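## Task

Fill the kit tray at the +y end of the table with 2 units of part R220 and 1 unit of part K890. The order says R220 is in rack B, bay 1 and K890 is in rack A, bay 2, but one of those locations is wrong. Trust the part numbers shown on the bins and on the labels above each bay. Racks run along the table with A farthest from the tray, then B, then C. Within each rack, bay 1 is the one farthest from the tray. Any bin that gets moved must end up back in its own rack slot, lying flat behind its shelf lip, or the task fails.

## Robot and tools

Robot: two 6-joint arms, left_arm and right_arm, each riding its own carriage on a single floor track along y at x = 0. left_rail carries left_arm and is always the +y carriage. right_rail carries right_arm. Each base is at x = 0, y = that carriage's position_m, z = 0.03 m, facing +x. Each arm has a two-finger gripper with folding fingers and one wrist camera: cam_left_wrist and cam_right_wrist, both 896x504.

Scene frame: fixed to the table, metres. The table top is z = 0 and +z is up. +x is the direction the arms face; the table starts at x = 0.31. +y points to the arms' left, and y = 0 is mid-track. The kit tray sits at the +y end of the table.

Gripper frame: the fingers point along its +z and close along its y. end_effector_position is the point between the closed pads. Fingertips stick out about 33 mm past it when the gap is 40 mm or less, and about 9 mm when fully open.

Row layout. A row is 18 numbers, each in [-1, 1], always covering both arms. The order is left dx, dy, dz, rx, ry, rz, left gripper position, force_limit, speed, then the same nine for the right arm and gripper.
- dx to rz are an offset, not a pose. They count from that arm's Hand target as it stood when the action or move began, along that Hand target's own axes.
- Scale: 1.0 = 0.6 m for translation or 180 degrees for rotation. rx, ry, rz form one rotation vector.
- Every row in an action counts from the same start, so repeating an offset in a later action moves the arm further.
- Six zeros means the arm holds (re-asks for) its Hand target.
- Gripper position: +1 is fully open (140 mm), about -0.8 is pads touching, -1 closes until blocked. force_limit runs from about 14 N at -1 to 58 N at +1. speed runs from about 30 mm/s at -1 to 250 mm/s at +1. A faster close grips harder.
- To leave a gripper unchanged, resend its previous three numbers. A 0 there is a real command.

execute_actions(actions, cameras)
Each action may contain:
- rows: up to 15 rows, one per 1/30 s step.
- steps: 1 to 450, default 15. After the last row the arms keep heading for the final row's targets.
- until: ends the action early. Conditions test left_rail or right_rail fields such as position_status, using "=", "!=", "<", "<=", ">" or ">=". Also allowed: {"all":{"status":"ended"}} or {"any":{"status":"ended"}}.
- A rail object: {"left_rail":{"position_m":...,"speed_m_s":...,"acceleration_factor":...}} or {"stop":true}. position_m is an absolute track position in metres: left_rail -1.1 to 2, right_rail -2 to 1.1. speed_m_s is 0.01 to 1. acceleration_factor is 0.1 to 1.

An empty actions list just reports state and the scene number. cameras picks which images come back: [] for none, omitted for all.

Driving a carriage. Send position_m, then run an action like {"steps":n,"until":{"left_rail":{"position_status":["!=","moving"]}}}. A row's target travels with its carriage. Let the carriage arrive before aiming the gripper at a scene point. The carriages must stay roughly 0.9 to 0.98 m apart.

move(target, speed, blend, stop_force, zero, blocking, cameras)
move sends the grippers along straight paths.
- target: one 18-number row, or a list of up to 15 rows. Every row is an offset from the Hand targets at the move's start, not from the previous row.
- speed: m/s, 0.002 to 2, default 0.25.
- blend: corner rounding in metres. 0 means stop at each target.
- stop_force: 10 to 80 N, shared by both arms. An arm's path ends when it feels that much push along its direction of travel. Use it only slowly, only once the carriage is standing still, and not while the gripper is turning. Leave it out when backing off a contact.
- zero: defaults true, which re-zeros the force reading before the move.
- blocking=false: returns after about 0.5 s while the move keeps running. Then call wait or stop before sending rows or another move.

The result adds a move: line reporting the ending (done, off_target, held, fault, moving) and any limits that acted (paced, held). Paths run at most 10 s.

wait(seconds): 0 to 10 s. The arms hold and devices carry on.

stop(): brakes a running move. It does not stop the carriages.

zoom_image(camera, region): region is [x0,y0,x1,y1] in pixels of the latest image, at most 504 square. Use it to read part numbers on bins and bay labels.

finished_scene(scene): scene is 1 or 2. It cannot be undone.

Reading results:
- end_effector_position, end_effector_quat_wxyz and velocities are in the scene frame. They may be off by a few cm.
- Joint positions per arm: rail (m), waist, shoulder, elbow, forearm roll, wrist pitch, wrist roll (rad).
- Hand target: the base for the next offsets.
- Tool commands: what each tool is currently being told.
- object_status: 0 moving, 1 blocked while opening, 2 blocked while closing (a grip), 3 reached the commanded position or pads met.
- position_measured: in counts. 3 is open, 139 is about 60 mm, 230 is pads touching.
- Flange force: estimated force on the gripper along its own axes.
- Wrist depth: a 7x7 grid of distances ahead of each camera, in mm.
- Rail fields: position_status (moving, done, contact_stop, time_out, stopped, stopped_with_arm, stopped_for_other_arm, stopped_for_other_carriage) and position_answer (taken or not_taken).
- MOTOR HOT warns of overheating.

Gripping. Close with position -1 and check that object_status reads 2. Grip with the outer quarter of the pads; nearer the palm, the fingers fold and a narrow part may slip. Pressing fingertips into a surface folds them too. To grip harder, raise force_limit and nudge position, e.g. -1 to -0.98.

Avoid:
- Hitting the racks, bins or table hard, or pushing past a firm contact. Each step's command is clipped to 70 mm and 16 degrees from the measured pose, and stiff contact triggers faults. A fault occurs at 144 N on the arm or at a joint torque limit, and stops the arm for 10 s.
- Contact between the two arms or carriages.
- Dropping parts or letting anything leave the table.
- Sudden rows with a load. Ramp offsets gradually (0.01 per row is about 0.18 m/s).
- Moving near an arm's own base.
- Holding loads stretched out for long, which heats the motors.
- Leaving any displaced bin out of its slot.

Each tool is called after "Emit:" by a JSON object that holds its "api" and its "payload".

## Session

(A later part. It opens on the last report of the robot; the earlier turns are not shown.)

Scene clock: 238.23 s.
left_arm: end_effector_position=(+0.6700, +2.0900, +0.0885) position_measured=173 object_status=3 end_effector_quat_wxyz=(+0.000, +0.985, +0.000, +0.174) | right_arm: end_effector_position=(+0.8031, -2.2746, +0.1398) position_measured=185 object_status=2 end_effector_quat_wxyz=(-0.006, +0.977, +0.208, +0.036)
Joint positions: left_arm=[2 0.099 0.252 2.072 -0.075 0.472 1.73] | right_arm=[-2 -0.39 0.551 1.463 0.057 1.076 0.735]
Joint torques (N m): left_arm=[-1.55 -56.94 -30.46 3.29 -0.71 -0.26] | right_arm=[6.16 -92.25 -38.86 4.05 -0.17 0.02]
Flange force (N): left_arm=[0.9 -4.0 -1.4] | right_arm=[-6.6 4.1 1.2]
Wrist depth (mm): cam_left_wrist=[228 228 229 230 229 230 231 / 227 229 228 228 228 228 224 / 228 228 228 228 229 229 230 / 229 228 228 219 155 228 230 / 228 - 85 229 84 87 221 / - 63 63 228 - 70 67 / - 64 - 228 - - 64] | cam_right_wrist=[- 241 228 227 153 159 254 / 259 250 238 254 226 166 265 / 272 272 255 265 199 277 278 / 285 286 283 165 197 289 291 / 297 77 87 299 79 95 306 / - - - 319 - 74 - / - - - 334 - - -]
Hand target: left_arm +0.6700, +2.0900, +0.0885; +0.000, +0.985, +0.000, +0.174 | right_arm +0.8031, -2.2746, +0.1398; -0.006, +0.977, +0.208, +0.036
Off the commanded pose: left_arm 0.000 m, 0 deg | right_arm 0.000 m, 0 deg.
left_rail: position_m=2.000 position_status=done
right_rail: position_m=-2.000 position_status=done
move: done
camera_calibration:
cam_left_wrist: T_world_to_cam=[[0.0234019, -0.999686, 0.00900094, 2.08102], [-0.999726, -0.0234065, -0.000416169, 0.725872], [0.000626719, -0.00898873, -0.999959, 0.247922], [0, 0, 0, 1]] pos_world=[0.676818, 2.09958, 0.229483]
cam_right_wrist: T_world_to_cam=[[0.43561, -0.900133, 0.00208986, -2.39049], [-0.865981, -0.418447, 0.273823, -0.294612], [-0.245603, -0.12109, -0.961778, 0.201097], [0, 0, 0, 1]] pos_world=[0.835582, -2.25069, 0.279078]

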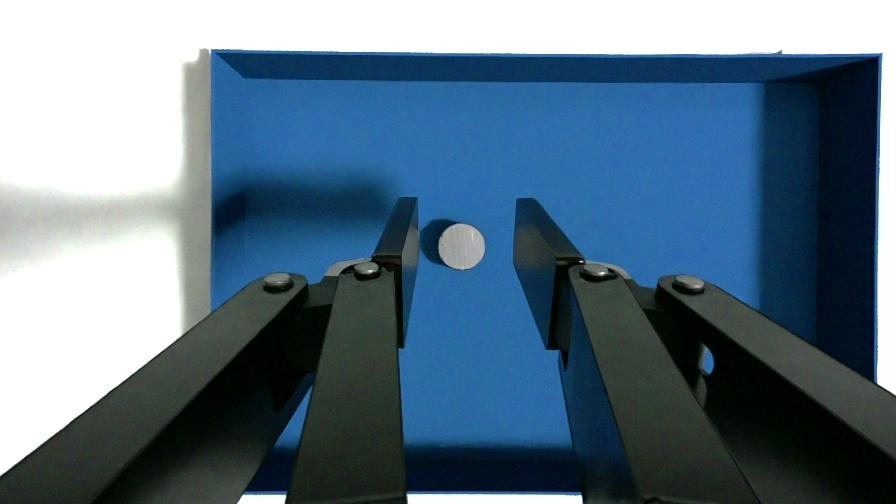

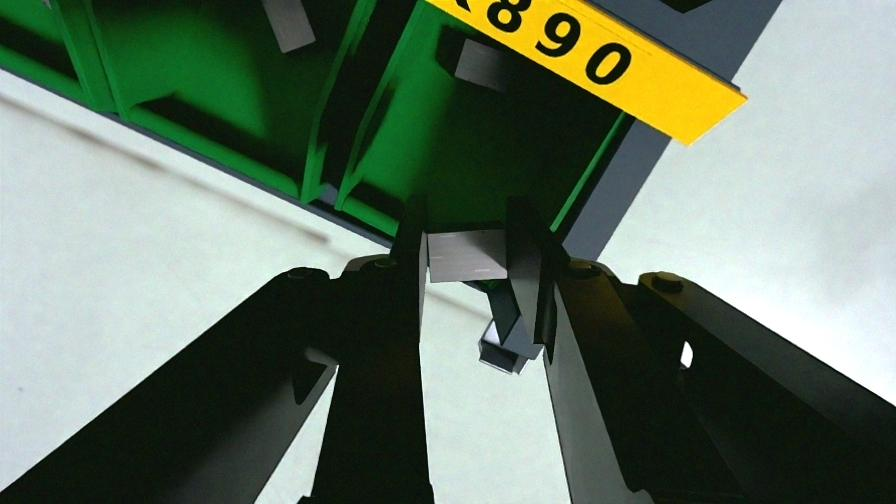

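Emit:
{"api": "move", "payload": {"target": [0.0422,0.15,-0.3597,0,0,0,-0.35,-0.1,-1,-0.0762,-0.5422,-0.2396,-0.0093,0,0.133,-1,-0.1,-1], "speed": 0.3, "cameras": []}}

Emit:
{"api": "execute_actions", "payload": {"actions": [{"right_rail":{"position_m":0.8},"steps":300,"until":{"right_rail":{"position_status":["!=","moving"]}}}]}}

Emit:
{"api": "move", "payload": {"target": [[0,0,0,0,0,0,-0.35,-0.1,-1,-0.0233,0,0.3325,0,0,0,-1,-0.1,-1],[0,0,0,0,0,0,-0.35,-0.1,-1,-0.0283,0,0.404,0,0,0,-1,-0.1,-1],[0,0,0,0,0,0,-0.35,-0.1,-1,-0.0283,0,0.404,0,0,0,-0.28,-0.1,-1],[0,0,0,0,0,0,-0.35,-0.1,-1,-0.0209,0,0.2993,0,0,0,-0.28,-0.1,-1],[0,0,0,0,0,0,-0.35,-0.1,-1,0.0005,0,0,0,0,0,-0.28,-0.1,-1]], "speed": [0.2,0.04,0.04,0.08,0.3], "blend": [0.01,0,0,0.01,0]}}

Scene clock: 250.17 s.
left_arm: end_effector_position=(+0.6200, +2.0000, +0.2999) position_measured=173 object_status=3 end_effector_quat_wxyz=(+0.000, +0.985, +0.000, +0.174) | right_arm: end_effector_position=(+0.6190, -2.0000, +0.2785) position_measured=185 object_status=2 end_effector_quat_wxyz=(+0.001, +0.999, +0.001, +0.037)
Joint positions: left_arm=[2 -0.068 -0.033 1.95 0.03 0.876 1.487] | right_arm=[-2 -0.057 0.108 1.807 0.003 1.152 1.511]
Joint torques (N m): left_arm=[-1.26 -37.27 -39.58 4.39 -0.7 -0.32] | right_arm=[5.31 -50.58 -40.95 4.07 -0.27 0.01]
Flange force (N): left_arm=[2.3 -3.6 -0.7] | right_arm=[-3.5 9.1 1.7]
Wrist depth (mm): cam_left_wrist=[434 435 435 436 435 439 435 / 433 443 431 433 434 440 438 / 433 435 435 434 439 438 435 / 432 435 434 437 156 439 439 / 432 - 85 435 84 87 443 / - 63 63 439 - 70 67 / - 64 - 438 - - 64] | cam_right_wrist=[376 375 378 373 379 379 380 / 391 388 389 394 392 395 395 / 408 408 410 405 413 414 417 / 428 426 424 165 428 434 432 / 452 72 87 459 79 95 455 / - - - 472 - 74 472 / - - - - - - -]
Hand target: left_arm +0.6200, +2.0000, +0.2999; +0.000, +0.985, +0.000, +0.174 | right_arm +0.6190, -2.0000, +0.2786; +0.001, +0.999, +0.001, +0.037
Off the commanded pose: left_arm 0.000 m, 0 deg | right_arm 0.000 m, 0 deg.
left_rail: position_m=2.000 position_status=done
right_rail: position_m=-2.000 position_status=done
move: done
No camera images: "cameras" was empty.

Scene clock: 254.10 s.
left_arm: end_effector_position=(+0.6200, +2.0000, +0.2999) position_measured=173 object_status=3 end_effector_quat_wxyz=(+0.000, +0.985, +0.000, +0.174) | right_arm: end_effector_position=(+0.6190, +0.7999, +0.2786) position_measured=185 object_status=2 end_effector_quat_wxyz=(+0.001, +0.999, +0.001, +0.037)
Joint positions: left_arm=[2 -0.068 -0.033 1.95 0.03 0.876 1.487] | right_arm=[0.8 -0.057 0.108 1.807 0.003 1.152 1.511]
Joint torques (N m): left_arm=[-1.45 -37.49 -39.61 4.36 -0.7 -0.3] | right_arm=[6.15 -51.23 -40.88 4.01 -0.32 -0.04]
Flange force (N): left_arm=[2.7 -3.8 -0.2] | right_arm=[-2.7 10.1 2.3]
Wrist depth (mm): cam_left_wrist=[- 431 433 434 439 435 436 / 432 434 435 434 437 436 439 / 439 431 434 436 438 438 438 / 433 436 435 433 156 437 438 / 435 - 85 435 85 87 441 / - 63 63 439 - 70 67 / - 64 - 438 - - 64] | cam_right_wrist=[373 373 377 379 377 380 380 / 392 390 392 387 386 396 397 / 404 407 416 409 411 415 415 / 427 426 422 165 423 432 434 / - 77 87 448 79 95 457 / - - - 482 - 74 471 / - - - - - - -]
Hand target: left_arm +0.6200, +2.0000, +0.2999; +0.000, +0.985, +0.000, +0.174 | right_arm +0.6190, +0.7999, +0.2786; +0.001, +0.999, +0.001, +0.037
Tool commands: left_gripper/position=-0.35 left_gripper/force_limit=-0.1 left_gripper/speed=-1.0 right_gripper/position=-1.0 right_gripper/force_limit=-0.1 right_gripper/speed=-1.0
Off the commanded pose: left_arm 0.000 m, 0 deg | right_arm 0.000 m, 0 deg.
left_rail: position_m=2.000 position_status=done
right_rail: position_m=0.800 position_status=done
camera_calibration:
cam_left_wrist: T_world_to_cam=[[0.0234016, -0.999686, 0.00900328, 1.99021], [-0.999726, -0.0234072, -0.000516136, 0.67391], [0.000726715, -0.00898873, -0.999959, 0.458573], [0, 0, 0, 1]] pos_world=[0.626818, 2.00948, 0.440983]
cam_right_wrist: T_world_to_cam=[[0.0318936, -0.999491, 0.000342686, 0.786787], [-0.96162, -0.0305916, 0.272672, 0.543701], [-0.272523, -0.00902603, -0.962107, 0.588807], [0, 0, 0, 1]] pos_world=[0.658204, 0.808334, 0.417973]

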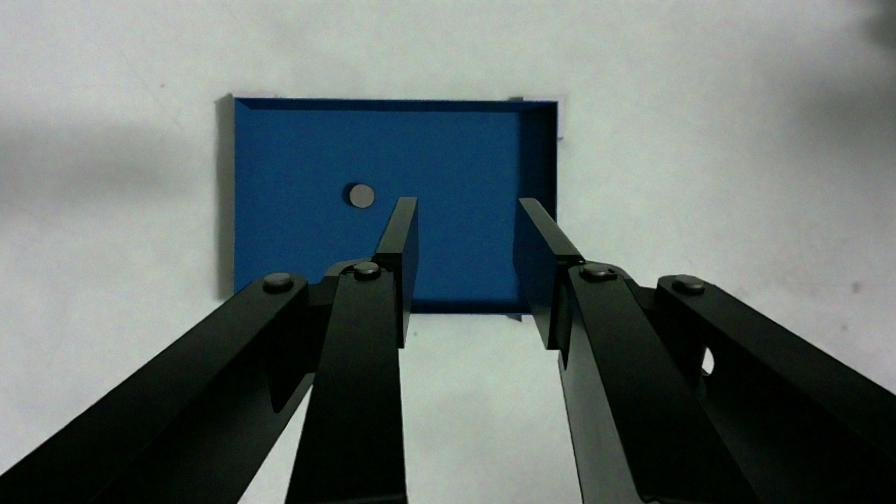

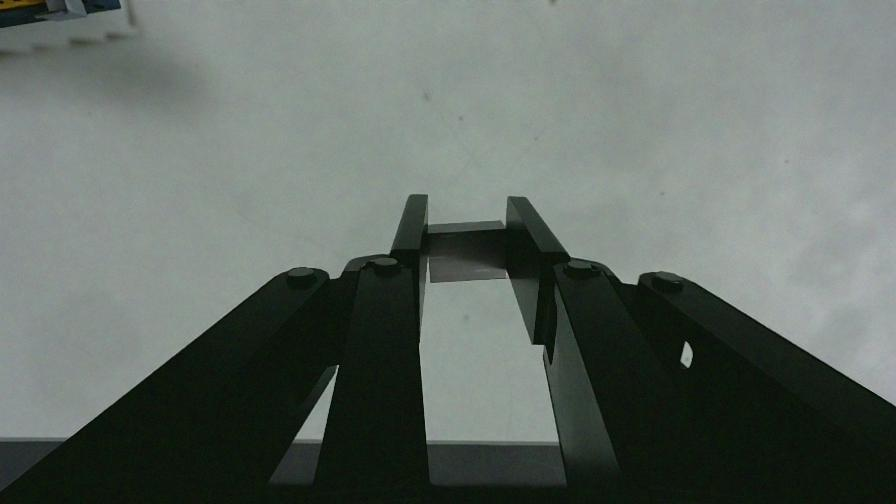

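Scene clock: 259.00 s.
left_arm: end_effector_position=(+0.6200, +2.0000, +0.2999) position_measured=173 object_status=3 end_effector_quat_wxyz=(+0.000, +0.985, +0.000, +0.174) | right_arm: end_effector_position=(+0.6192, +0.8000, +0.2787) position_measured=164 object_status=3 end_effector_quat_wxyz=(+0.001, +0.999, +0.001, +0.037)
Joint positions: left_arm=[2 -0.068 -0.033 1.95 0.03 0.876 1.487] | right_arm=[0.8 -0.057 0.109 1.806 0.003 1.152 1.511]
Joint torques (N m): left_arm=[-1.37 -37.31 -39.59 4.38 -0.74 -0.31] | right_arm=[6.05 -50.53 -40.62 4.06 -0.32 0.02]
Flange force (N): left_arm=[2.1 -3.8 -0.7] | right_arm=[-3.2 10.2 1.3]
Wrist depth (mm): cam_left_wrist=[433 435 437 433 439 437 439 / 435 433 430 431 436 438 441 / 433 434 432 435 441 437 440 / 431 436 432 435 156 439 438 / 436 - 85 435 85 87 443 / - 63 63 438 - 70 67 / - 64 - 438 - - 64] | cam_right_wrist=[373 374 376 373 378 380 380 / 385 386 391 394 395 397 399 / 412 395 411 410 410 410 415 / 428 427 112 427 141 429 438 / 442 77 88 452 84 91 451 / - - - 475 - - - / - - - 467 - - -]
Hand target: left_arm +0.6200, +2.0000, +0.2999; +0.000, +0.985, +0.000, +0.174 | right_arm +0.6193, +0.8000, +0.2787; +0.001, +0.999, +0.001, +0.037
Off the commanded pose: left_arm 0.000 m, 0 deg | right_arm 0.000 m, 0 deg.
left_rail: position_m=2.000 position_status=done
right_rail: position_m=0.800 position_status=done
move: done
camera_calibration:
cam_left_wrist: T_world_to_cam=[[0.0234016, -0.999686, 0.00900328, 1.99021], [-0.999726, -0.0234072, -0.000516136, 0.67391], [0.000726715, -0.00898873, -0.999959, 0.458573], [0, 0, 0, 1]] pos_world=[0.626818, 2.00948, 0.440983]
cam_right_wrist: T_world_to_cam=[[0.0319236, -0.99949, 0.000445022, 0.786818], [-0.961672, -0.0305944, 0.272491, 0.543981], [-0.272338, -0.00912685, -0.962158, 0.588939], [0, 0, 0, 1]] pos_world=[0.658404, 0.808434, 0.418073]

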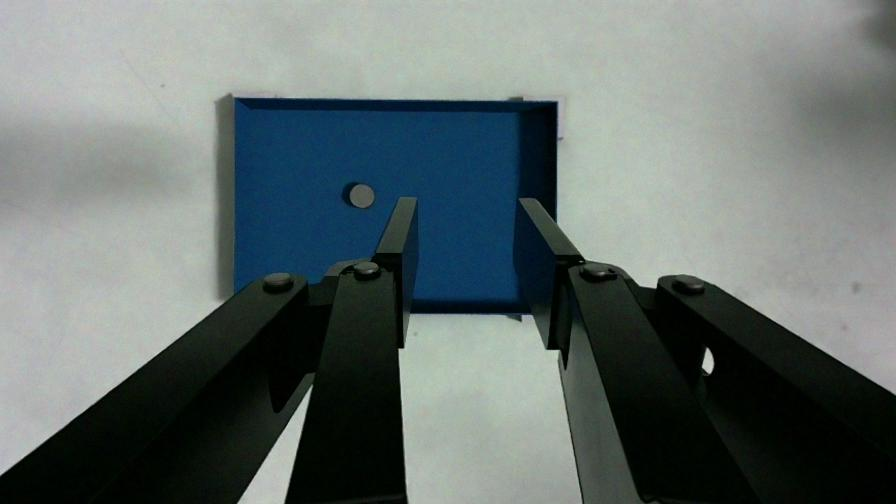

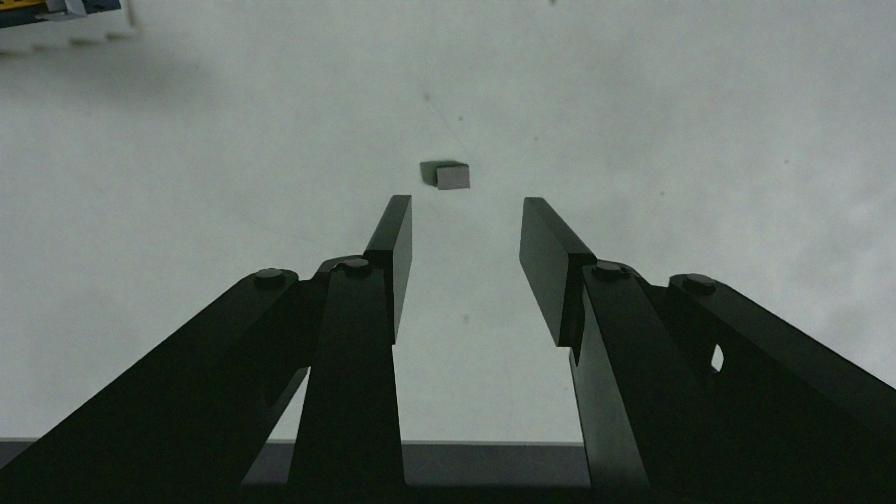

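Emit:
{"api": "execute_actions", "payload": {"actions": [{"right_rail":{"position_m":-1.6},"rows":[[0,0,0,0,0,0,-0.28,-0.1,0,0,0,0,0,0,0,-0.28,-0.1,-1]],"steps":200,"until":{"right_rail":{"position_m":["<",0.1]}}},{"left_rail":{"position_m":0.8},"steps":300,"until":{"all":{"status":"ended"}}}], "cameras": ["cam_left_wrist"]}}

Emit:
{"api": "move", "payload": {"target": [[-0.1489,0,0.336,0,0,0,-0.28,-0.1,0,0,0,0,0,0,0,-0.28,-0.1,-1],[-0.1725,0,0.4008,0,0,0,-0.28,-0.1,0,0,0,0,0,0,0,-0.28,-0.1,-1],[-0.1725,0,0.4008,0,0,0,-1,-0.1,-1,0,0,0,0,0,0,-0.28,-0.1,-1],[-0.1489,0,0.336,0,0,0,-1,-0.1,-1,0,0,0,0,0,0,-0.28,-0.1,-1],[-0.0005,0,0.0005,0,0,0,-1,-0.1,-1,0,0,0,0,0,0,-0.28,-0.1,-1]], "speed": [0.2,0.05,0.06,0.06,0.25], "blend": [0.01,0,0,0.01,0], "cameras": ["cam_left_wrist"]}}

Scene clock: 275.10 s.
left_arm: end_effector_position=(+0.6200, +0.8001, +0.3000) position_measured=164 object_status=3 end_effector_quat_wxyz=(+0.000, +0.985, +0.000, +0.174) | right_arm: end_effector_position=(+0.6193, -1.5998, +0.2787) position_measured=164 object_status=3 end_effector_quat_wxyz=(+0.001, +0.999, +0.001, +0.037)
Joint positions: left_arm=[0.8 -0.068 -0.033 1.95 0.03 0.876 1.487] | right_arm=[-1.6 -0.057 0.109 1.806 0.003 1.152 1.511]
Joint torques (N m): left_arm=[-1.58 -37.18 -39.59 4.39 -0.71 -0.29] | right_arm=[6.21 -50.74 -40.52 4.03 -0.32 -0.04]
Flange force (N): left_arm=[2.2 -4.1 -0.6] | right_arm=[-2.8 10.0 1.1]
Flange force at the end of the 1st action (N): left_arm=[1.8 -3.5 -0.7] | right_arm=[-3.3 9.7 1.1]
Wrist depth (mm): cam_left_wrist=[414 431 437 437 435 429 441 / 425 435 437 435 438 436 438 / 429 435 429 437 433 439 441 / 435 434 435 435 139 439 443 / 436 - 89 439 91 85 439 / - 63 63 438 - 72 68 / - - - 443 - - 66] | cam_right_wrist=[374 377 382 377 378 378 381 / 388 387 390 394 389 396 397 / 408 415 411 410 415 413 414 / 427 427 112 431 140 430 434 / 442 77 88 436 84 91 456 / - - - - - - - / - - - 487 - - -]
Hand target: left_arm +0.6200, +0.8001, +0.2999; +0.000, +0.985, +0.000, +0.174 | right_arm +0.6193, -1.5999, +0.2787; +0.001, +0.999, +0.001, +0.037
Off the commanded pose: left_arm 0.000 m, 0 deg | right_arm 0.000 m, 0 deg.
left_rail: position_m=0.800 position_status=done
right_rail: position_m=-1.600 position_status=done
camera_calibration:
cam_left_wrist: T_world_to_cam=[[0.0234016, -0.999686, 0.00900328, 0.790689], [-0.999726, -0.0234072, -0.000516136, 0.645824], [0.000726715, -0.00898873, -0.999959, 0.447787], [0, 0, 0, 1]] pos_world=[0.626818, 0.809582, 0.440983]
Images, in order (width x height): cam_left_wrist 896x504.

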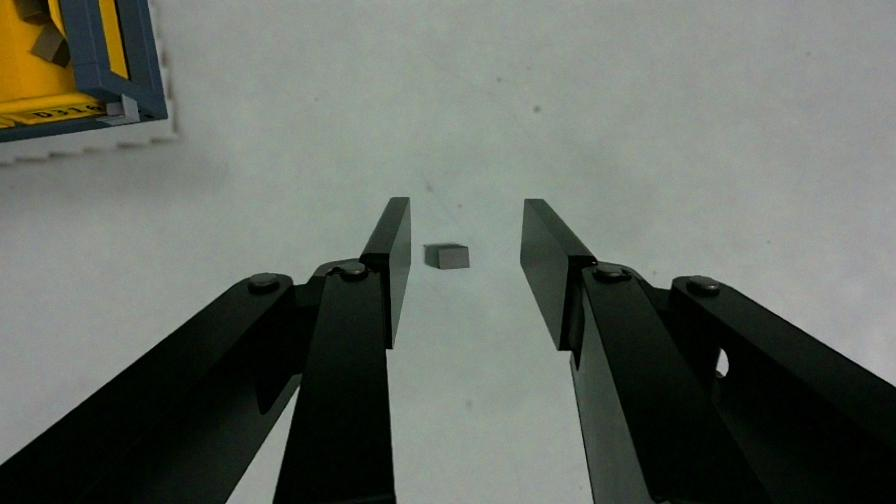

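Scene clock: 280.07 s.
left_arm: end_effector_position=(+0.6198, +0.8000, +0.2997) position_measured=185 object_status=2 end_effector_quat_wxyz=(+0.000, +0.985, +0.000, +0.174) | right_arm: end_effector_position=(+0.6193, -1.6000, +0.2787) position_measured=164 object_status=3 end_effector_quat_wxyz=(+0.001, +0.999, +0.001, +0.037)
Joint positions: left_arm=[0.8 -0.068 -0.034 1.951 0.03 0.876 1.487] | right_arm=[-1.6 -0.057 0.109 1.806 0.003 1.152 1.511]
Joint torques (N m): left_arm=[-1.33 -39.22 -39.69 4.4 -0.79 -0.29] | right_arm=[5.75 -50.56 -40.47 4.02 -0.3 -0.03]
Flange force (N): left_arm=[5.1 -3.5 2.3] | right_arm=[-3.0 9.6 1.3]
Wrist depth (mm): cam_left_wrist=[417 430 435 434 437 435 442 / 419 431 436 435 440 440 434 / 435 435 435 428 435 441 438 / 431 434 432 166 436 440 436 / 437 - 84 437 84 87 439 / - 60 63 439 - 70 68 / - - - 435 - - -] | cam_right_wrist=[374 375 377 376 380 379 381 / 389 - 390 394 394 398 406 / 406 407 409 437 414 422 427 / 430 434 117 432 140 431 431 / 442 77 88 454 84 91 455 / - - - 473 - - - / - - - - - - -]
Hand target: left_arm +0.6198, +0.8000, +0.2996; +0.000, +0.985, +0.000, +0.174 | right_arm +0.6193, -1.6000, +0.2787; +0.001, +0.999, +0.001, +0.037
Off the commanded pose: left_arm 0.000 m, 0 deg | right_arm 0.000 m, 0 deg.
left_rail: position_m=0.800 position_status=done
right_rail: position_m=-1.600 position_status=done
move: done
camera_calibration:
cam_left_wrist: T_world_to_cam=[[0.0234004, -0.999685, 0.00910559, 0.790551], [-0.999726, -0.023407, -0.000613771, 0.645665], [0.000826712, -0.00908873, -0.999958, 0.447505], [0, 0, 0, 1]] pos_world=[0.626618, 0.809482, 0.440684]
Images, in order (width x height): cam_left_wrist 896x504.

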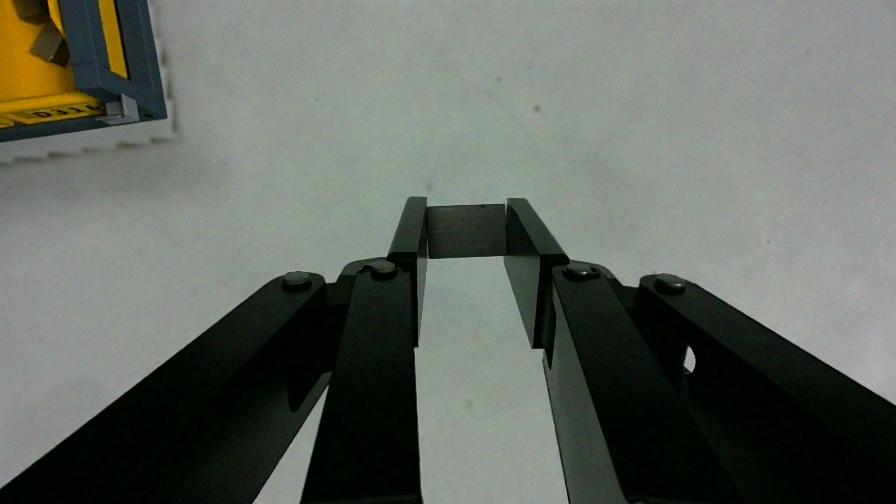

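Emit:
{"api": "execute_actions", "payload": {"actions": [{"left_rail":{"position_m":2.0},"steps":300,"until":{"left_rail":{"position_status":["!=","moving"]}}}], "cameras": []}}

Emit:
{"api": "move", "payload": {"target": [[-0.0469,-0.0333,0.3726,0,0,0,-1,-0.1,-1,0,0,0,0,0,0,-0.28,-0.1,-1],[-0.0706,-0.0333,0.4376,0,0,0,-1,-0.1,-1,0,0,0,0,0,0,-0.28,-0.1,-1],[-0.0706,-0.0333,0.4376,0,0,0,-0.28,-0.1,-1,0,0,0,0,0,0,-0.28,-0.1,-1],[-0.0412,-0.0333,0.3569,0,0,0,-0.28,-0.1,-1,0,0,0,0,0,0,-0.28,-0.1,-1],[0.0005,0,0,0,0,0,-0.28,-0.1,-1,0,0,0,0,0,0,-0.28,-0.1,-1]], "speed": [0.2,0.04,0.04,0.08,0.3], "blend": [0.01,0,0,0.01,0], "cameras": ["cam_left_wrist"]}}

Emit:
{"api": "execute_actions", "payload": {"actions": [{"left_rail":{"position_m":-0.5},"steps":300,"until":{"left_rail":{"position_status":["!=","moving"]}}}], "cameras": []}}

Emit:
{"api": "move", "payload": {"target": [0.1665,-0.025,0.4018,0,0.1111,0,-1,-0.1,0,0,0,0,0,0,0,-0.28,-0.1,-1], "speed": 0.25, "cameras": ["cam_left_wrist"]}}

Scene clock: 310.10 s.
left_arm: end_effector_position=(+0.6199, +1.9999, +0.2996) position_measured=185 object_status=2 end_effector_quat_wxyz=(+0.000, +0.985, +0.000, +0.174) | right_arm: end_effector_position=(+0.6193, -1.6000, +0.2787) position_measured=164 object_status=3 end_effector_quat_wxyz=(+0.001, +0.999, +0.001, +0.037)
Joint positions: left_arm=[2 -0.068 -0.033 1.951 0.03 0.876 1.487] | right_arm=[-1.6 -0.057 0.109 1.806 0.003 1.152 1.511]
Joint torques (N m): left_arm=[-1.44 -37.61 -40.02 4.37 -0.82 -0.28] | right_arm=[5.9 -50.84 -40.36 4.11 -0.32 0.03]
Flange force (N): left_arm=[2.0 -3.8 0.2] | right_arm=[-2.2 9.8 1.2]
Wrist depth (mm): cam_left_wrist=[434 433 435 434 435 440 442 / 435 434 431 435 434 438 440 / 431 433 435 435 435 440 438 / 432 435 435 166 435 441 431 / 433 - 84 435 85 85 441 / - 60 63 434 - 70 68 / - - - 434 - - -] | cam_right_wrist=[377 377 370 376 376 380 379 / 390 387 392 393 402 395 399 / 407 408 424 413 412 425 414 / 429 428 102 435 141 434 435 / 448 77 88 452 84 91 452 / - - - 476 - - - / - - - - - - -]
Hand target: left_arm +0.6198, +1.9999, +0.2996; +0.000, +0.985, +0.000, +0.174 | right_arm +0.6193, -1.6000, +0.2787; +0.001, +0.999, +0.001, +0.037
Tool commands: left_gripper/position=-1.0 left_gripper/force_limit=-0.1 left_gripper/speed=-1.0 right_gripper/position=-0.28 right_gripper/force_limit=-0.1 right_gripper/speed=-1.0
Off the commanded pose: left_arm 0.000 m, 0 deg | right_arm 0.000 m, 0 deg.
left_rail: position_m=2.000 position_status=done
right_rail: position_m=-1.600 position_status=done
No camera images: "cameras" was empty.

Scene clock: 315.17 s.
left_arm: end_effector_position=(+0.6201, +2.0000, +0.2996) position_measured=164 object_status=3 end_effector_quat_wxyz=(+0.000, +0.985, +0.000, +0.174) | right_arm: end_effector_position=(+0.6193, -1.6000, +0.2787) position_measured=164 object_status=3 end_effector_quat_wxyz=(+0.001, +0.999, +0.001, +0.037)
Joint positions: left_arm=[2 -0.068 -0.033 1.951 0.03 0.876 1.487] | right_arm=[-1.6 -0.057 0.109 1.806 0.003 1.152 1.511]
Joint torques (N m): left_arm=[-1.57 -37.46 -39.62 4.37 -0.72 -0.29] | right_arm=[5.97 -51.11 -40.53 4.04 -0.31 0.01]
Flange force (N): left_arm=[2.2 -4.2 -0.5] | right_arm=[-2.3 9.8 1.5]
Wrist depth (mm): cam_left_wrist=[431 431 435 436 437 439 439 / 431 435 434 437 435 438 439 / 431 431 433 434 436 435 436 / 432 435 437 435 140 439 437 / 432 - 89 439 91 85 439 / - 63 63 437 - 72 68 / - - - 435 - - 66] | cam_right_wrist=[371 376 372 400 378 378 381 / 390 388 397 385 395 396 397 / 409 411 408 413 408 410 418 / 427 427 112 428 140 432 434 / 441 77 88 453 84 91 456 / - - - 474 - - - / - - - 515 - - -]
Hand target: left_arm +0.6201, +2.0000, +0.2997; +0.000, +0.985, +0.000, +0.174 | right_arm +0.6193, -1.6000, +0.2787; +0.001, +0.999, +0.001, +0.037
Off the commanded pose: left_arm 0.000 m, 0 deg | right_arm 0.000 m, 0 deg.
left_rail: position_m=2.000 position_status=done
right_rail: position_m=-1.600 position_status=done
move: done
camera_calibration:
cam_left_wrist: T_world_to_cam=[[0.0234019, -0.999686, 0.00900094, 1.99031], [-0.999726, -0.0234065, -0.000416169, 0.673967], [0.000626719, -0.00898873, -0.999959, 0.458336], [0, 0, 0, 1]] pos_world=[0.626918, 2.00958, 0.440683]
Images, in order (width x height): cam_left_wrist 896x504.

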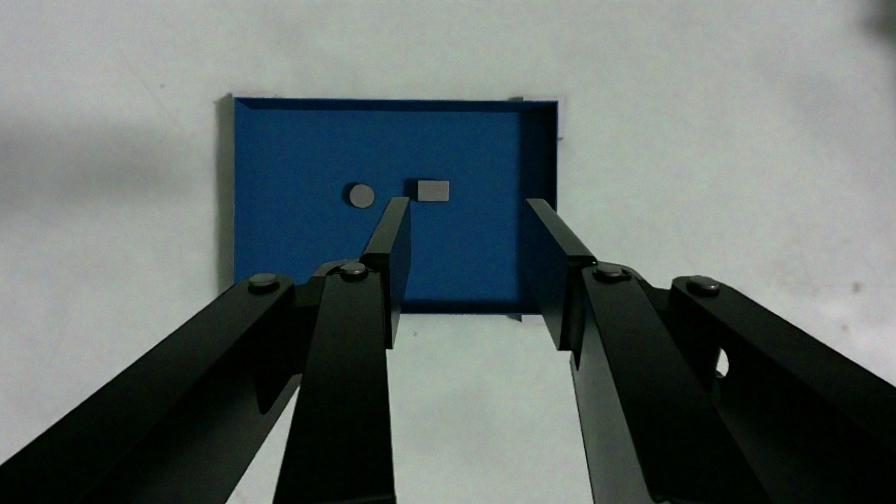

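Scene clock: 318.80 s.
left_arm: end_effector_position=(+0.6201, -0.4999, +0.2997) position_measured=164 object_status=3 end_effector_quat_wxyz=(+0.000, +0.985, +0.000, +0.174) | right_arm: end_effector_position=(+0.6193, -1.6000, +0.2787) position_measured=164 object_status=3 end_effector_quat_wxyz=(+0.001, +0.999, +0.001, +0.037)
Joint positions: left_arm=[-0.5 -0.068 -0.033 1.951 0.03 0.876 1.487] | right_arm=[-1.6 -0.057 0.109 1.806 0.003 1.152 1.511]
Joint torques (N m): left_arm=[-1.51 -37.27 -39.49 4.41 -0.73 -0.31] | right_arm=[6.25 -50.36 -40.63 4.06 -0.26 0.01]
Flange force (N): left_arm=[2.3 -4.1 -0.4] | right_arm=[-3.6 10.5 1.1]
Wrist depth (mm): cam_left_wrist=[431 412 426 430 438 439 436 / 431 426 424 425 439 440 435 / 438 439 436 437 441 436 437 / 432 432 430 433 139 440 439 / 434 - 89 439 91 85 439 / - 63 63 437 - 72 68 / - - - 436 - - 66] | cam_right_wrist=[376 375 375 376 377 380 381 / 388 391 392 395 395 397 404 / 410 412 413 412 413 414 413 / 428 424 421 431 141 433 434 / 442 77 88 454 84 91 454 / - - - 476 - - - / - - - - - - -]
Hand target: left_arm +0.6201, -0.4999, +0.2997; +0.000, +0.985, +0.000, +0.174 | right_arm +0.6193, -1.6000, +0.2787; +0.001, +0.999, +0.001, +0.037
Tool commands: left_gripper/position=-0.28 left_gripper/force_limit=-0.1 left_gripper/speed=-1.0 right_gripper/position=-0.28 right_gripper/force_limit=-0.1 right_gripper/speed=-1.0
Off the commanded pose: left_arm 0.000 m, 0 deg | right_arm 0.000 m, 0 deg.
left_rail: position_m=-0.500 position_status=done
right_rail: position_m=-1.600 position_status=done
No camera images: "cameras" was empty.

Scene clock: 320.57 s.
left_arm: end_effector_position=(+0.7965, -0.4848, +0.1074) position_measured=233 object_status=3 end_effector_quat_wxyz=(+0.003, +0.940, -0.001, +0.341) | right_arm: end_effector_position=(+0.6193, -1.6000, +0.2787) position_measured=164 object_status=3 end_effector_quat_wxyz=(+0.001, +0.999, +0.001, +0.037)
Joint positions: left_arm=[-0.5 -0.03 0.327 2.059 0.223 0.06 1.325] | right_arm=[-1.6 -0.057 0.109 1.806 0.003 1.152 1.511]
Joint torques (N m): left_arm=[-1.16 -63.68 -30.25 3.13 -1.48 -0.3] | right_arm=[6.12 -50.65 -40.39 4 -0.26 0]
Flange force (N): left_arm=[0.0 0.0 0.0] | right_arm=[-2.6 10.0 1.4]
Wrist depth (mm): cam_left_wrist=[166 - - 161 164 181 314 / 160 160 162 164 166 169 294 / 254 203 257 239 255 186 276 / 187 215 246 110 218 174 260 / 175 196 79 79 84 157 245 / 217 - - - - 70 234 / - - - - - 68 -] | cam_right_wrist=[373 372 374 375 377 377 - / 390 390 392 390 391 394 405 / 408 410 404 408 411 413 414 / 424 426 117 432 141 431 430 / 446 77 88 452 84 91 468 / - - - 479 - - - / - - - - - - -]
Hand target: left_arm +0.7965, -0.4850, +0.1073; +0.000, +0.940, +0.000, +0.342 | right_arm +0.6193, -1.6000, +0.2787; +0.001, +0.999, +0.001, +0.037
Off the commanded pose: left_arm 0.000 m, 0 deg | right_arm 0.000 m, 0 deg.
left_rail: position_m=-0.500 position_status=done
right_rail: position_m=-1.600 position_status=done
move: done
camera_calibration:
cam_left_wrist: T_world_to_cam=[[0.0151392, -0.999669, 0.0208105, -0.49075], [-0.93986, -0.0213299, -0.340894, 0.781971], [0.341225, -0.0143981, -0.939871, -0.0366997], [0, 0, 0, 1]] pos_world=[0.754895, -0.474436, 0.242289]
Images, in order (width x height): cam_left_wrist 896x504.

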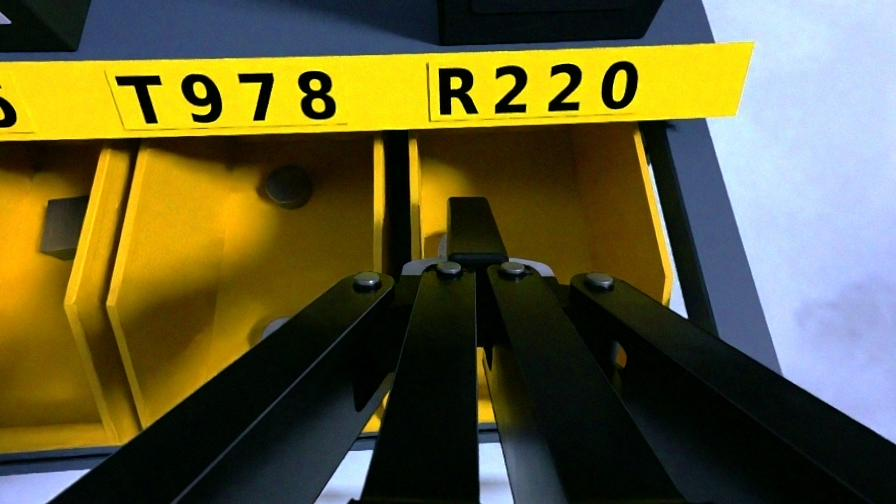

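Emit:
{"api": "move", "payload": {"target": [[0.0317,-0.0025,0.0193,0,-0.0556,0,-1,-0.1,0,0,0,0,0,0,0,-0.28,-0.1,-1],[0.0113,-0.0025,0.1343,0,-0.0556,0,-1,-0.1,0,0,0,0,0,0,0,-0.28,-0.1,-1],[-0.0371,-0.0025,0.0935,0,-0.0556,0,-1,-0.1,0,0,0,0,0,0,0,-0.28,-0.1,-1],[0.0271,-0.0025,0.0169,0,-0.0556,0,-1,-0.1,0,0,0,0,0,0,0,-0.28,-0.1,-1],[0.0183,0,-0.0775,0,-0.1111,0,-0.35,-0.1,0,0,0,0,0,0,0,-0.28,-0.1,-1]], "speed": [0.1,0.04,0.03,0.06,0.15], "cameras": ["cam_left_wrist"]}}

Scene clock: 352.97 s.
left_arm: end_effector_position=(+0.7750, -0.4850, +0.1500) position_measured=173 object_status=0 end_effector_quat_wxyz=(+0.000, +0.985, +0.000, +0.174) | right_arm: end_effector_position=(+0.6193, -1.6000, +0.2787) position_measured=164 object_status=3 end_effector_quat_wxyz=(+0.001, +0.999, +0.001, +0.037)
Joint positions: left_arm=[-0.5 -0.03 0.319 1.837 0.017 0.637 1.529] | right_arm=[-1.6 -0.057 0.109 1.806 0.003 1.152 1.511]
Joint torques (N m): left_arm=[-1.42 -67.75 -35.01 3.88 -0.69 -0.32] | right_arm=[5.7 -50.47 -40.5 4.05 -0.32 0]
Flange force (N): left_arm=[0.7 -3.2 -1.8] | right_arm=[-3.0 9.2 1.1]
Wrist depth (mm): cam_left_wrist=[180 180 181 183 181 191 294 / 267 217 280 282 265 291 291 / 279 228 281 282 281 291 292 / 282 243 281 281 134 292 292 / 258 - 85 288 84 87 293 / - 63 63 293 - 70 67 / - 64 - 290 - - 64] | cam_right_wrist=[375 375 377 377 379 379 383 / 390 391 392 395 398 395 399 / 401 408 407 409 415 414 413 / 426 423 424 422 140 431 435 / 444 77 88 456 84 91 441 / - - - 475 - - - / - - - - - - -]
Hand target: left_arm +0.7750, -0.4850, +0.1500; +0.000, +0.985, +0.000, +0.174 | right_arm +0.6193, -1.6000, +0.2787; +0.001, +0.999, +0.001, +0.037
Off the commanded pose: left_arm 0.000 m, 0 deg | right_arm 0.000 m, 0 deg.
left_rail: position_m=-0.500 position_status=done
right_rail: position_m=-1.600 position_status=done
move: done
camera_calibration:
cam_left_wrist: T_world_to_cam=[[0.0234016, -0.999686, 0.00900328, -0.496284], [-0.999726, -0.0234072, -0.000516136, 0.770623], [0.000726715, -0.00898873, -0.999959, 0.286129], [0, 0, 0, 1]] pos_world=[0.781818, -0.475518, 0.290983]
Images, in order (width x height): cam_left_wrist 896x504.

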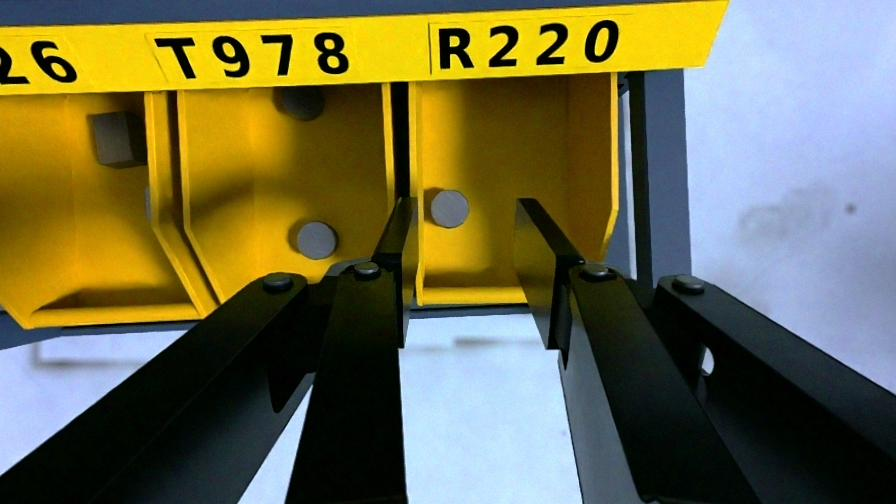

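Emit:
{"api": "move", "payload": {"target": [[-0.0107,0.0067,-0.0926,-0.1162,-0.067,0.6588,-0.465,-0.1,0,0,0,0,0,0,0,-0.28,-0.1,-1],[0.0277,0.0073,0.0633,-0.1162,-0.067,0.6588,-0.465,-0.1,0,0,0,0,0,0,0,-0.28,-0.1,-1]], "speed": [0.4,0.12], "cameras": ["cam_left_wrist"]}}

Scene clock: 418.07 s.
left_arm: end_effector_position=(+0.8036, -0.4894, +0.1200) position_measured=188 object_status=3 end_effector_quat_wxyz=(+0.000, -0.500, +0.866, +0.000) | right_arm: end_effector_position=(+0.6193, -1.6000, +0.2787) position_measured=164 object_status=3 end_effector_quat_wxyz=(+0.001, +0.999, +0.001, +0.037)
Joint positions: left_arm=[-0.5 -0.03 0.526 1.541 0 1.075 3.636] | right_arm=[-1.6 -0.057 0.109 1.806 0.003 1.152 1.511]
Joint torques (N m): left_arm=[-1.27 -87.44 -35.84 3.97 0.35 -0.33] | right_arm=[6.36 -50.8 -40.49 4.02 -0.31 -0.03]
Flange force (N): left_arm=[-1.4 1.6 -2.3] | right_arm=[-2.7 10.5 1.2]
Wrist depth (mm): cam_left_wrist=[227 225 151 210 224 228 229 / 234 143 224 231 236 239 240 / - 144 233 242 243 253 253 / 125 148 155 200 200 267 269 / 116 133 84 204 84 90 284 / - 63 71 278 - 69 296 / - - - 185 - 70 -] | cam_right_wrist=[373 376 376 378 377 379 380 / 390 389 393 390 392 400 396 / 401 408 413 411 411 413 413 / 429 427 117 429 140 430 434 / - 77 88 451 84 91 453 / - - - 478 - - - / - - - - - - -]
Hand target: left_arm +0.8036, -0.4894, +0.1200; +0.000, -0.500, +0.866, +0.000 | right_arm +0.6193, -1.6000, +0.2787; +0.001, +0.999, +0.001, +0.037
Off the commanded pose: left_arm 0.000 m, 0 deg | right_arm 0.000 m, 0 deg.
left_rail: position_m=-0.500 position_status=done
right_rail: position_m=-1.600 position_status=done
move: done
camera_calibration:
cam_left_wrist: T_world_to_cam=[[-0.878167, 0.478354, 0.000368161, 0.947824], [0.449734, 0.825365, 0.341337, 0.00869022], [0.162976, 0.299917, -0.939941, 0.269698], [0, 0, 0, 1]] pos_world=[0.784485, -0.541455, 0.250185]
Images, in order (width x height): cam_left_wrist 896x504.

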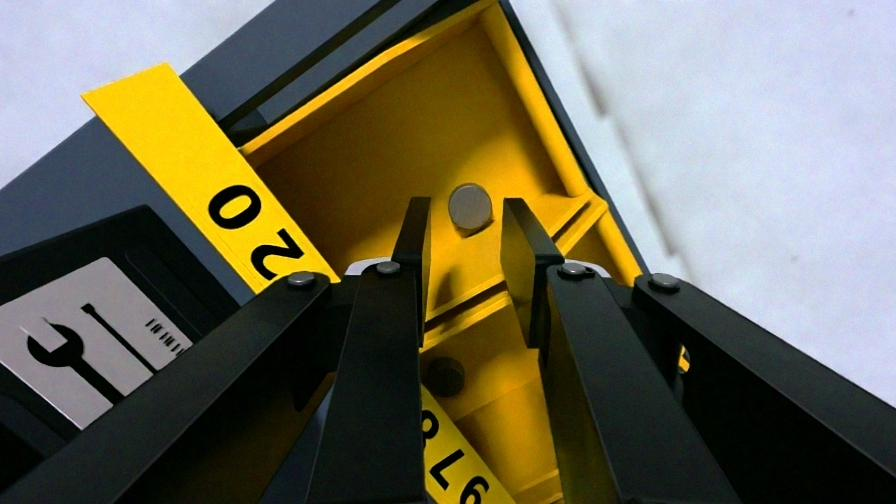

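Emit:
{"api": "move", "payload": {"target": [[-0.0009,0.0082,0.075,0,0,0,-0.465,-0.1,0,0,0,0,0,0,0,-0.28,-0.1,-1],[-0.0009,0.0082,0.1,0,0,0,-0.465,-0.1,0,0,0,0,0,0,0,-0.28,-0.1,-1]], "speed": [0.08,0.04], "cameras": ["cam_left_wrist"]}}

Scene clock: 453.47 s.
left_arm: end_effector_position=(+0.7996, -0.4865, +0.0600) position_measured=188 object_status=3 end_effector_quat_wxyz=(+0.000, -0.500, +0.866, +0.000) | right_arm: end_effector_position=(+0.6193, -1.6000, +0.2787) position_measured=164 object_status=3 end_effector_quat_wxyz=(+0.001, +0.999, +0.001, +0.037)
Joint positions: left_arm=[-0.5 -0.026 0.571 1.592 0 0.979 3.639] | right_arm=[-1.6 -0.057 0.109 1.806 0.003 1.152 1.511]
Joint torques (N m): left_arm=[-1.5 -89.24 -33.78 3.79 0.36 -0.32] | right_arm=[6.38 -50.85 -40.47 3.98 -0.28 0.02]
Flange force (N): left_arm=[-1.6 1.9 -2.8] | right_arm=[-2.8 10.4 1.1]
Wrist depth (mm): cam_left_wrist=[98 98 157 165 172 174 175 / 104 129 174 173 177 183 184 / 124 182 184 184 183 193 194 / 94 189 192 181 128 203 205 / 92 97 84 157 84 91 218 / - 63 71 138 - 69 226 / - - - 233 - 70 -] | cam_right_wrist=[374 381 375 380 385 380 382 / 391 392 393 393 394 397 398 / 408 407 394 414 415 415 415 / 427 430 423 432 140 435 436 / 443 77 88 452 84 91 451 / - - - 479 - - - / - - - 521 - - -]
Hand target: left_arm +0.7996, -0.4865, +0.0600; +0.000, -0.500, +0.866, +0.000 | right_arm +0.6193, -1.6000, +0.2787; +0.001, +0.999, +0.001, +0.037
Off the commanded pose: left_arm 0.000 m, 0 deg | right_arm 0.000 m, 0 deg.
left_rail: position_m=-0.500 position_status=done
right_rail: position_m=-1.600 position_status=done
move: done
camera_calibration:
cam_left_wrist: T_world_to_cam=[[-0.878182, 0.478327, 0.000450565, 0.942927], [0.449741, 0.825379, 0.341295, 0.0285858], [0.162879, 0.299922, -0.939956, 0.213165], [0, 0, 0, 1]] pos_world=[0.780485, -0.538555, 0.190185]
Images, in order (width x height): cam_left_wrist 896x504.

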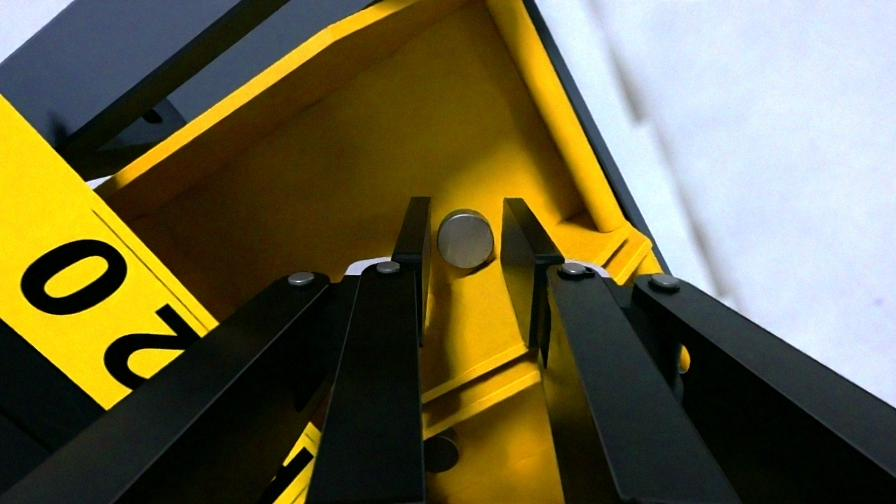

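Emit:
{"api": "move", "payload": {"target": [[0,0,0.0253,0,0,0,-0.465,-0.1,-1,0,0,0,0,0,0,-0.28,-0.1,-1],[0,0,0.0253,0,0,0,-1,-0.1,-1,0,0,0,0,0,0,-0.28,-0.1,-1],[0,0,-0.1,0,0,0,-1,-0.1,-1,0,0,0,0,0,0,-0.28,-0.1,-1]], "speed": [0.03,0.03,0.06], "cameras": ["cam_left_wrist"]}}

Scene clock: 463.63 s.
left_arm: end_effector_position=(+0.7996, -0.4865, +0.1200) position_measured=196 object_status=2 end_effector_quat_wxyz=(+0.000, -0.500, +0.866, +0.000) | right_arm: end_effector_position=(+0.6193, -1.6000, +0.2787) position_measured=164 object_status=3 end_effector_quat_wxyz=(+0.001, +0.999, +0.001, +0.037)
Joint positions: left_arm=[-0.5 -0.026 0.521 1.55 0 1.071 3.639] | right_arm=[-1.6 -0.057 0.109 1.806 0.003 1.152 1.511]
Joint torques (N m): left_arm=[-1.47 -87.01 -35.91 4.01 0.25 -0.28] | right_arm=[5.57 -50.8 -40.57 4.03 -0.28 -0.05]
Flange force (N): left_arm=[-1.6 1.8 -2.3] | right_arm=[-2.5 9.1 1.4]
Wrist depth (mm): cam_left_wrist=[227 223 153 192 227 228 228 / 135 156 223 233 237 239 240 / 154 144 244 245 243 252 254 / 129 147 162 153 206 264 269 / 120 138 84 194 84 88 284 / - 60 69 277 - 67 296 / - - - - - 68 -] | cam_right_wrist=[372 373 380 377 379 381 382 / 387 393 393 394 395 396 397 / 413 408 410 410 419 413 413 / 428 427 117 432 141 433 438 / 447 77 88 450 84 91 452 / - - - 482 - - - / - - - - - - -]
Hand target: left_arm +0.7996, -0.4865, +0.1200; +0.000, -0.500, +0.866, +0.000 | right_arm +0.6193, -1.6000, +0.2787; +0.001, +0.999, +0.001, +0.037
Off the commanded pose: left_arm 0.000 m, 0 deg | right_arm 0.000 m, 0 deg.
left_rail: position_m=-0.500 position_status=done
right_rail: position_m=-1.600 position_status=done
move: done
camera_calibration:
cam_left_wrist: T_world_to_cam=[[-0.878143, 0.478399, 0.00048069, 0.942901], [0.449818, 0.825337, 0.341295, 0.00802589], [0.162879, 0.299922, -0.939956, 0.269563], [0, 0, 0, 1]] pos_world=[0.780485, -0.538555, 0.250185]
Images, in order (width x height): cam_left_wrist 896x504.

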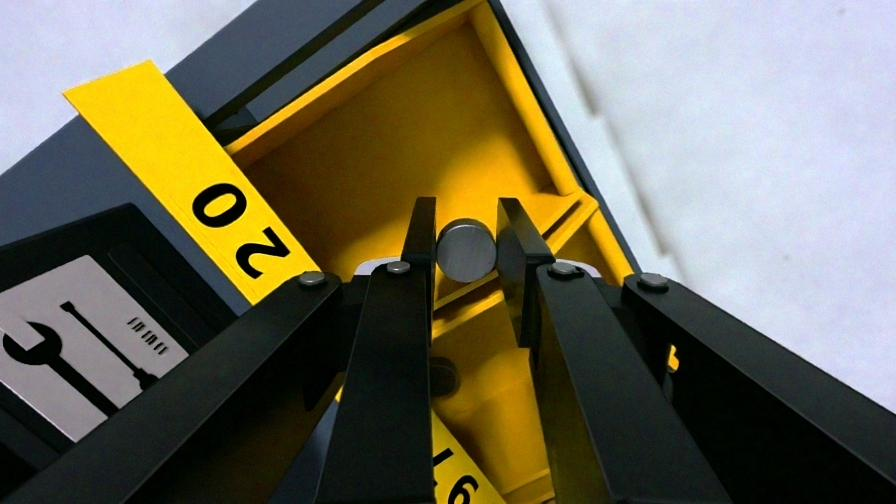

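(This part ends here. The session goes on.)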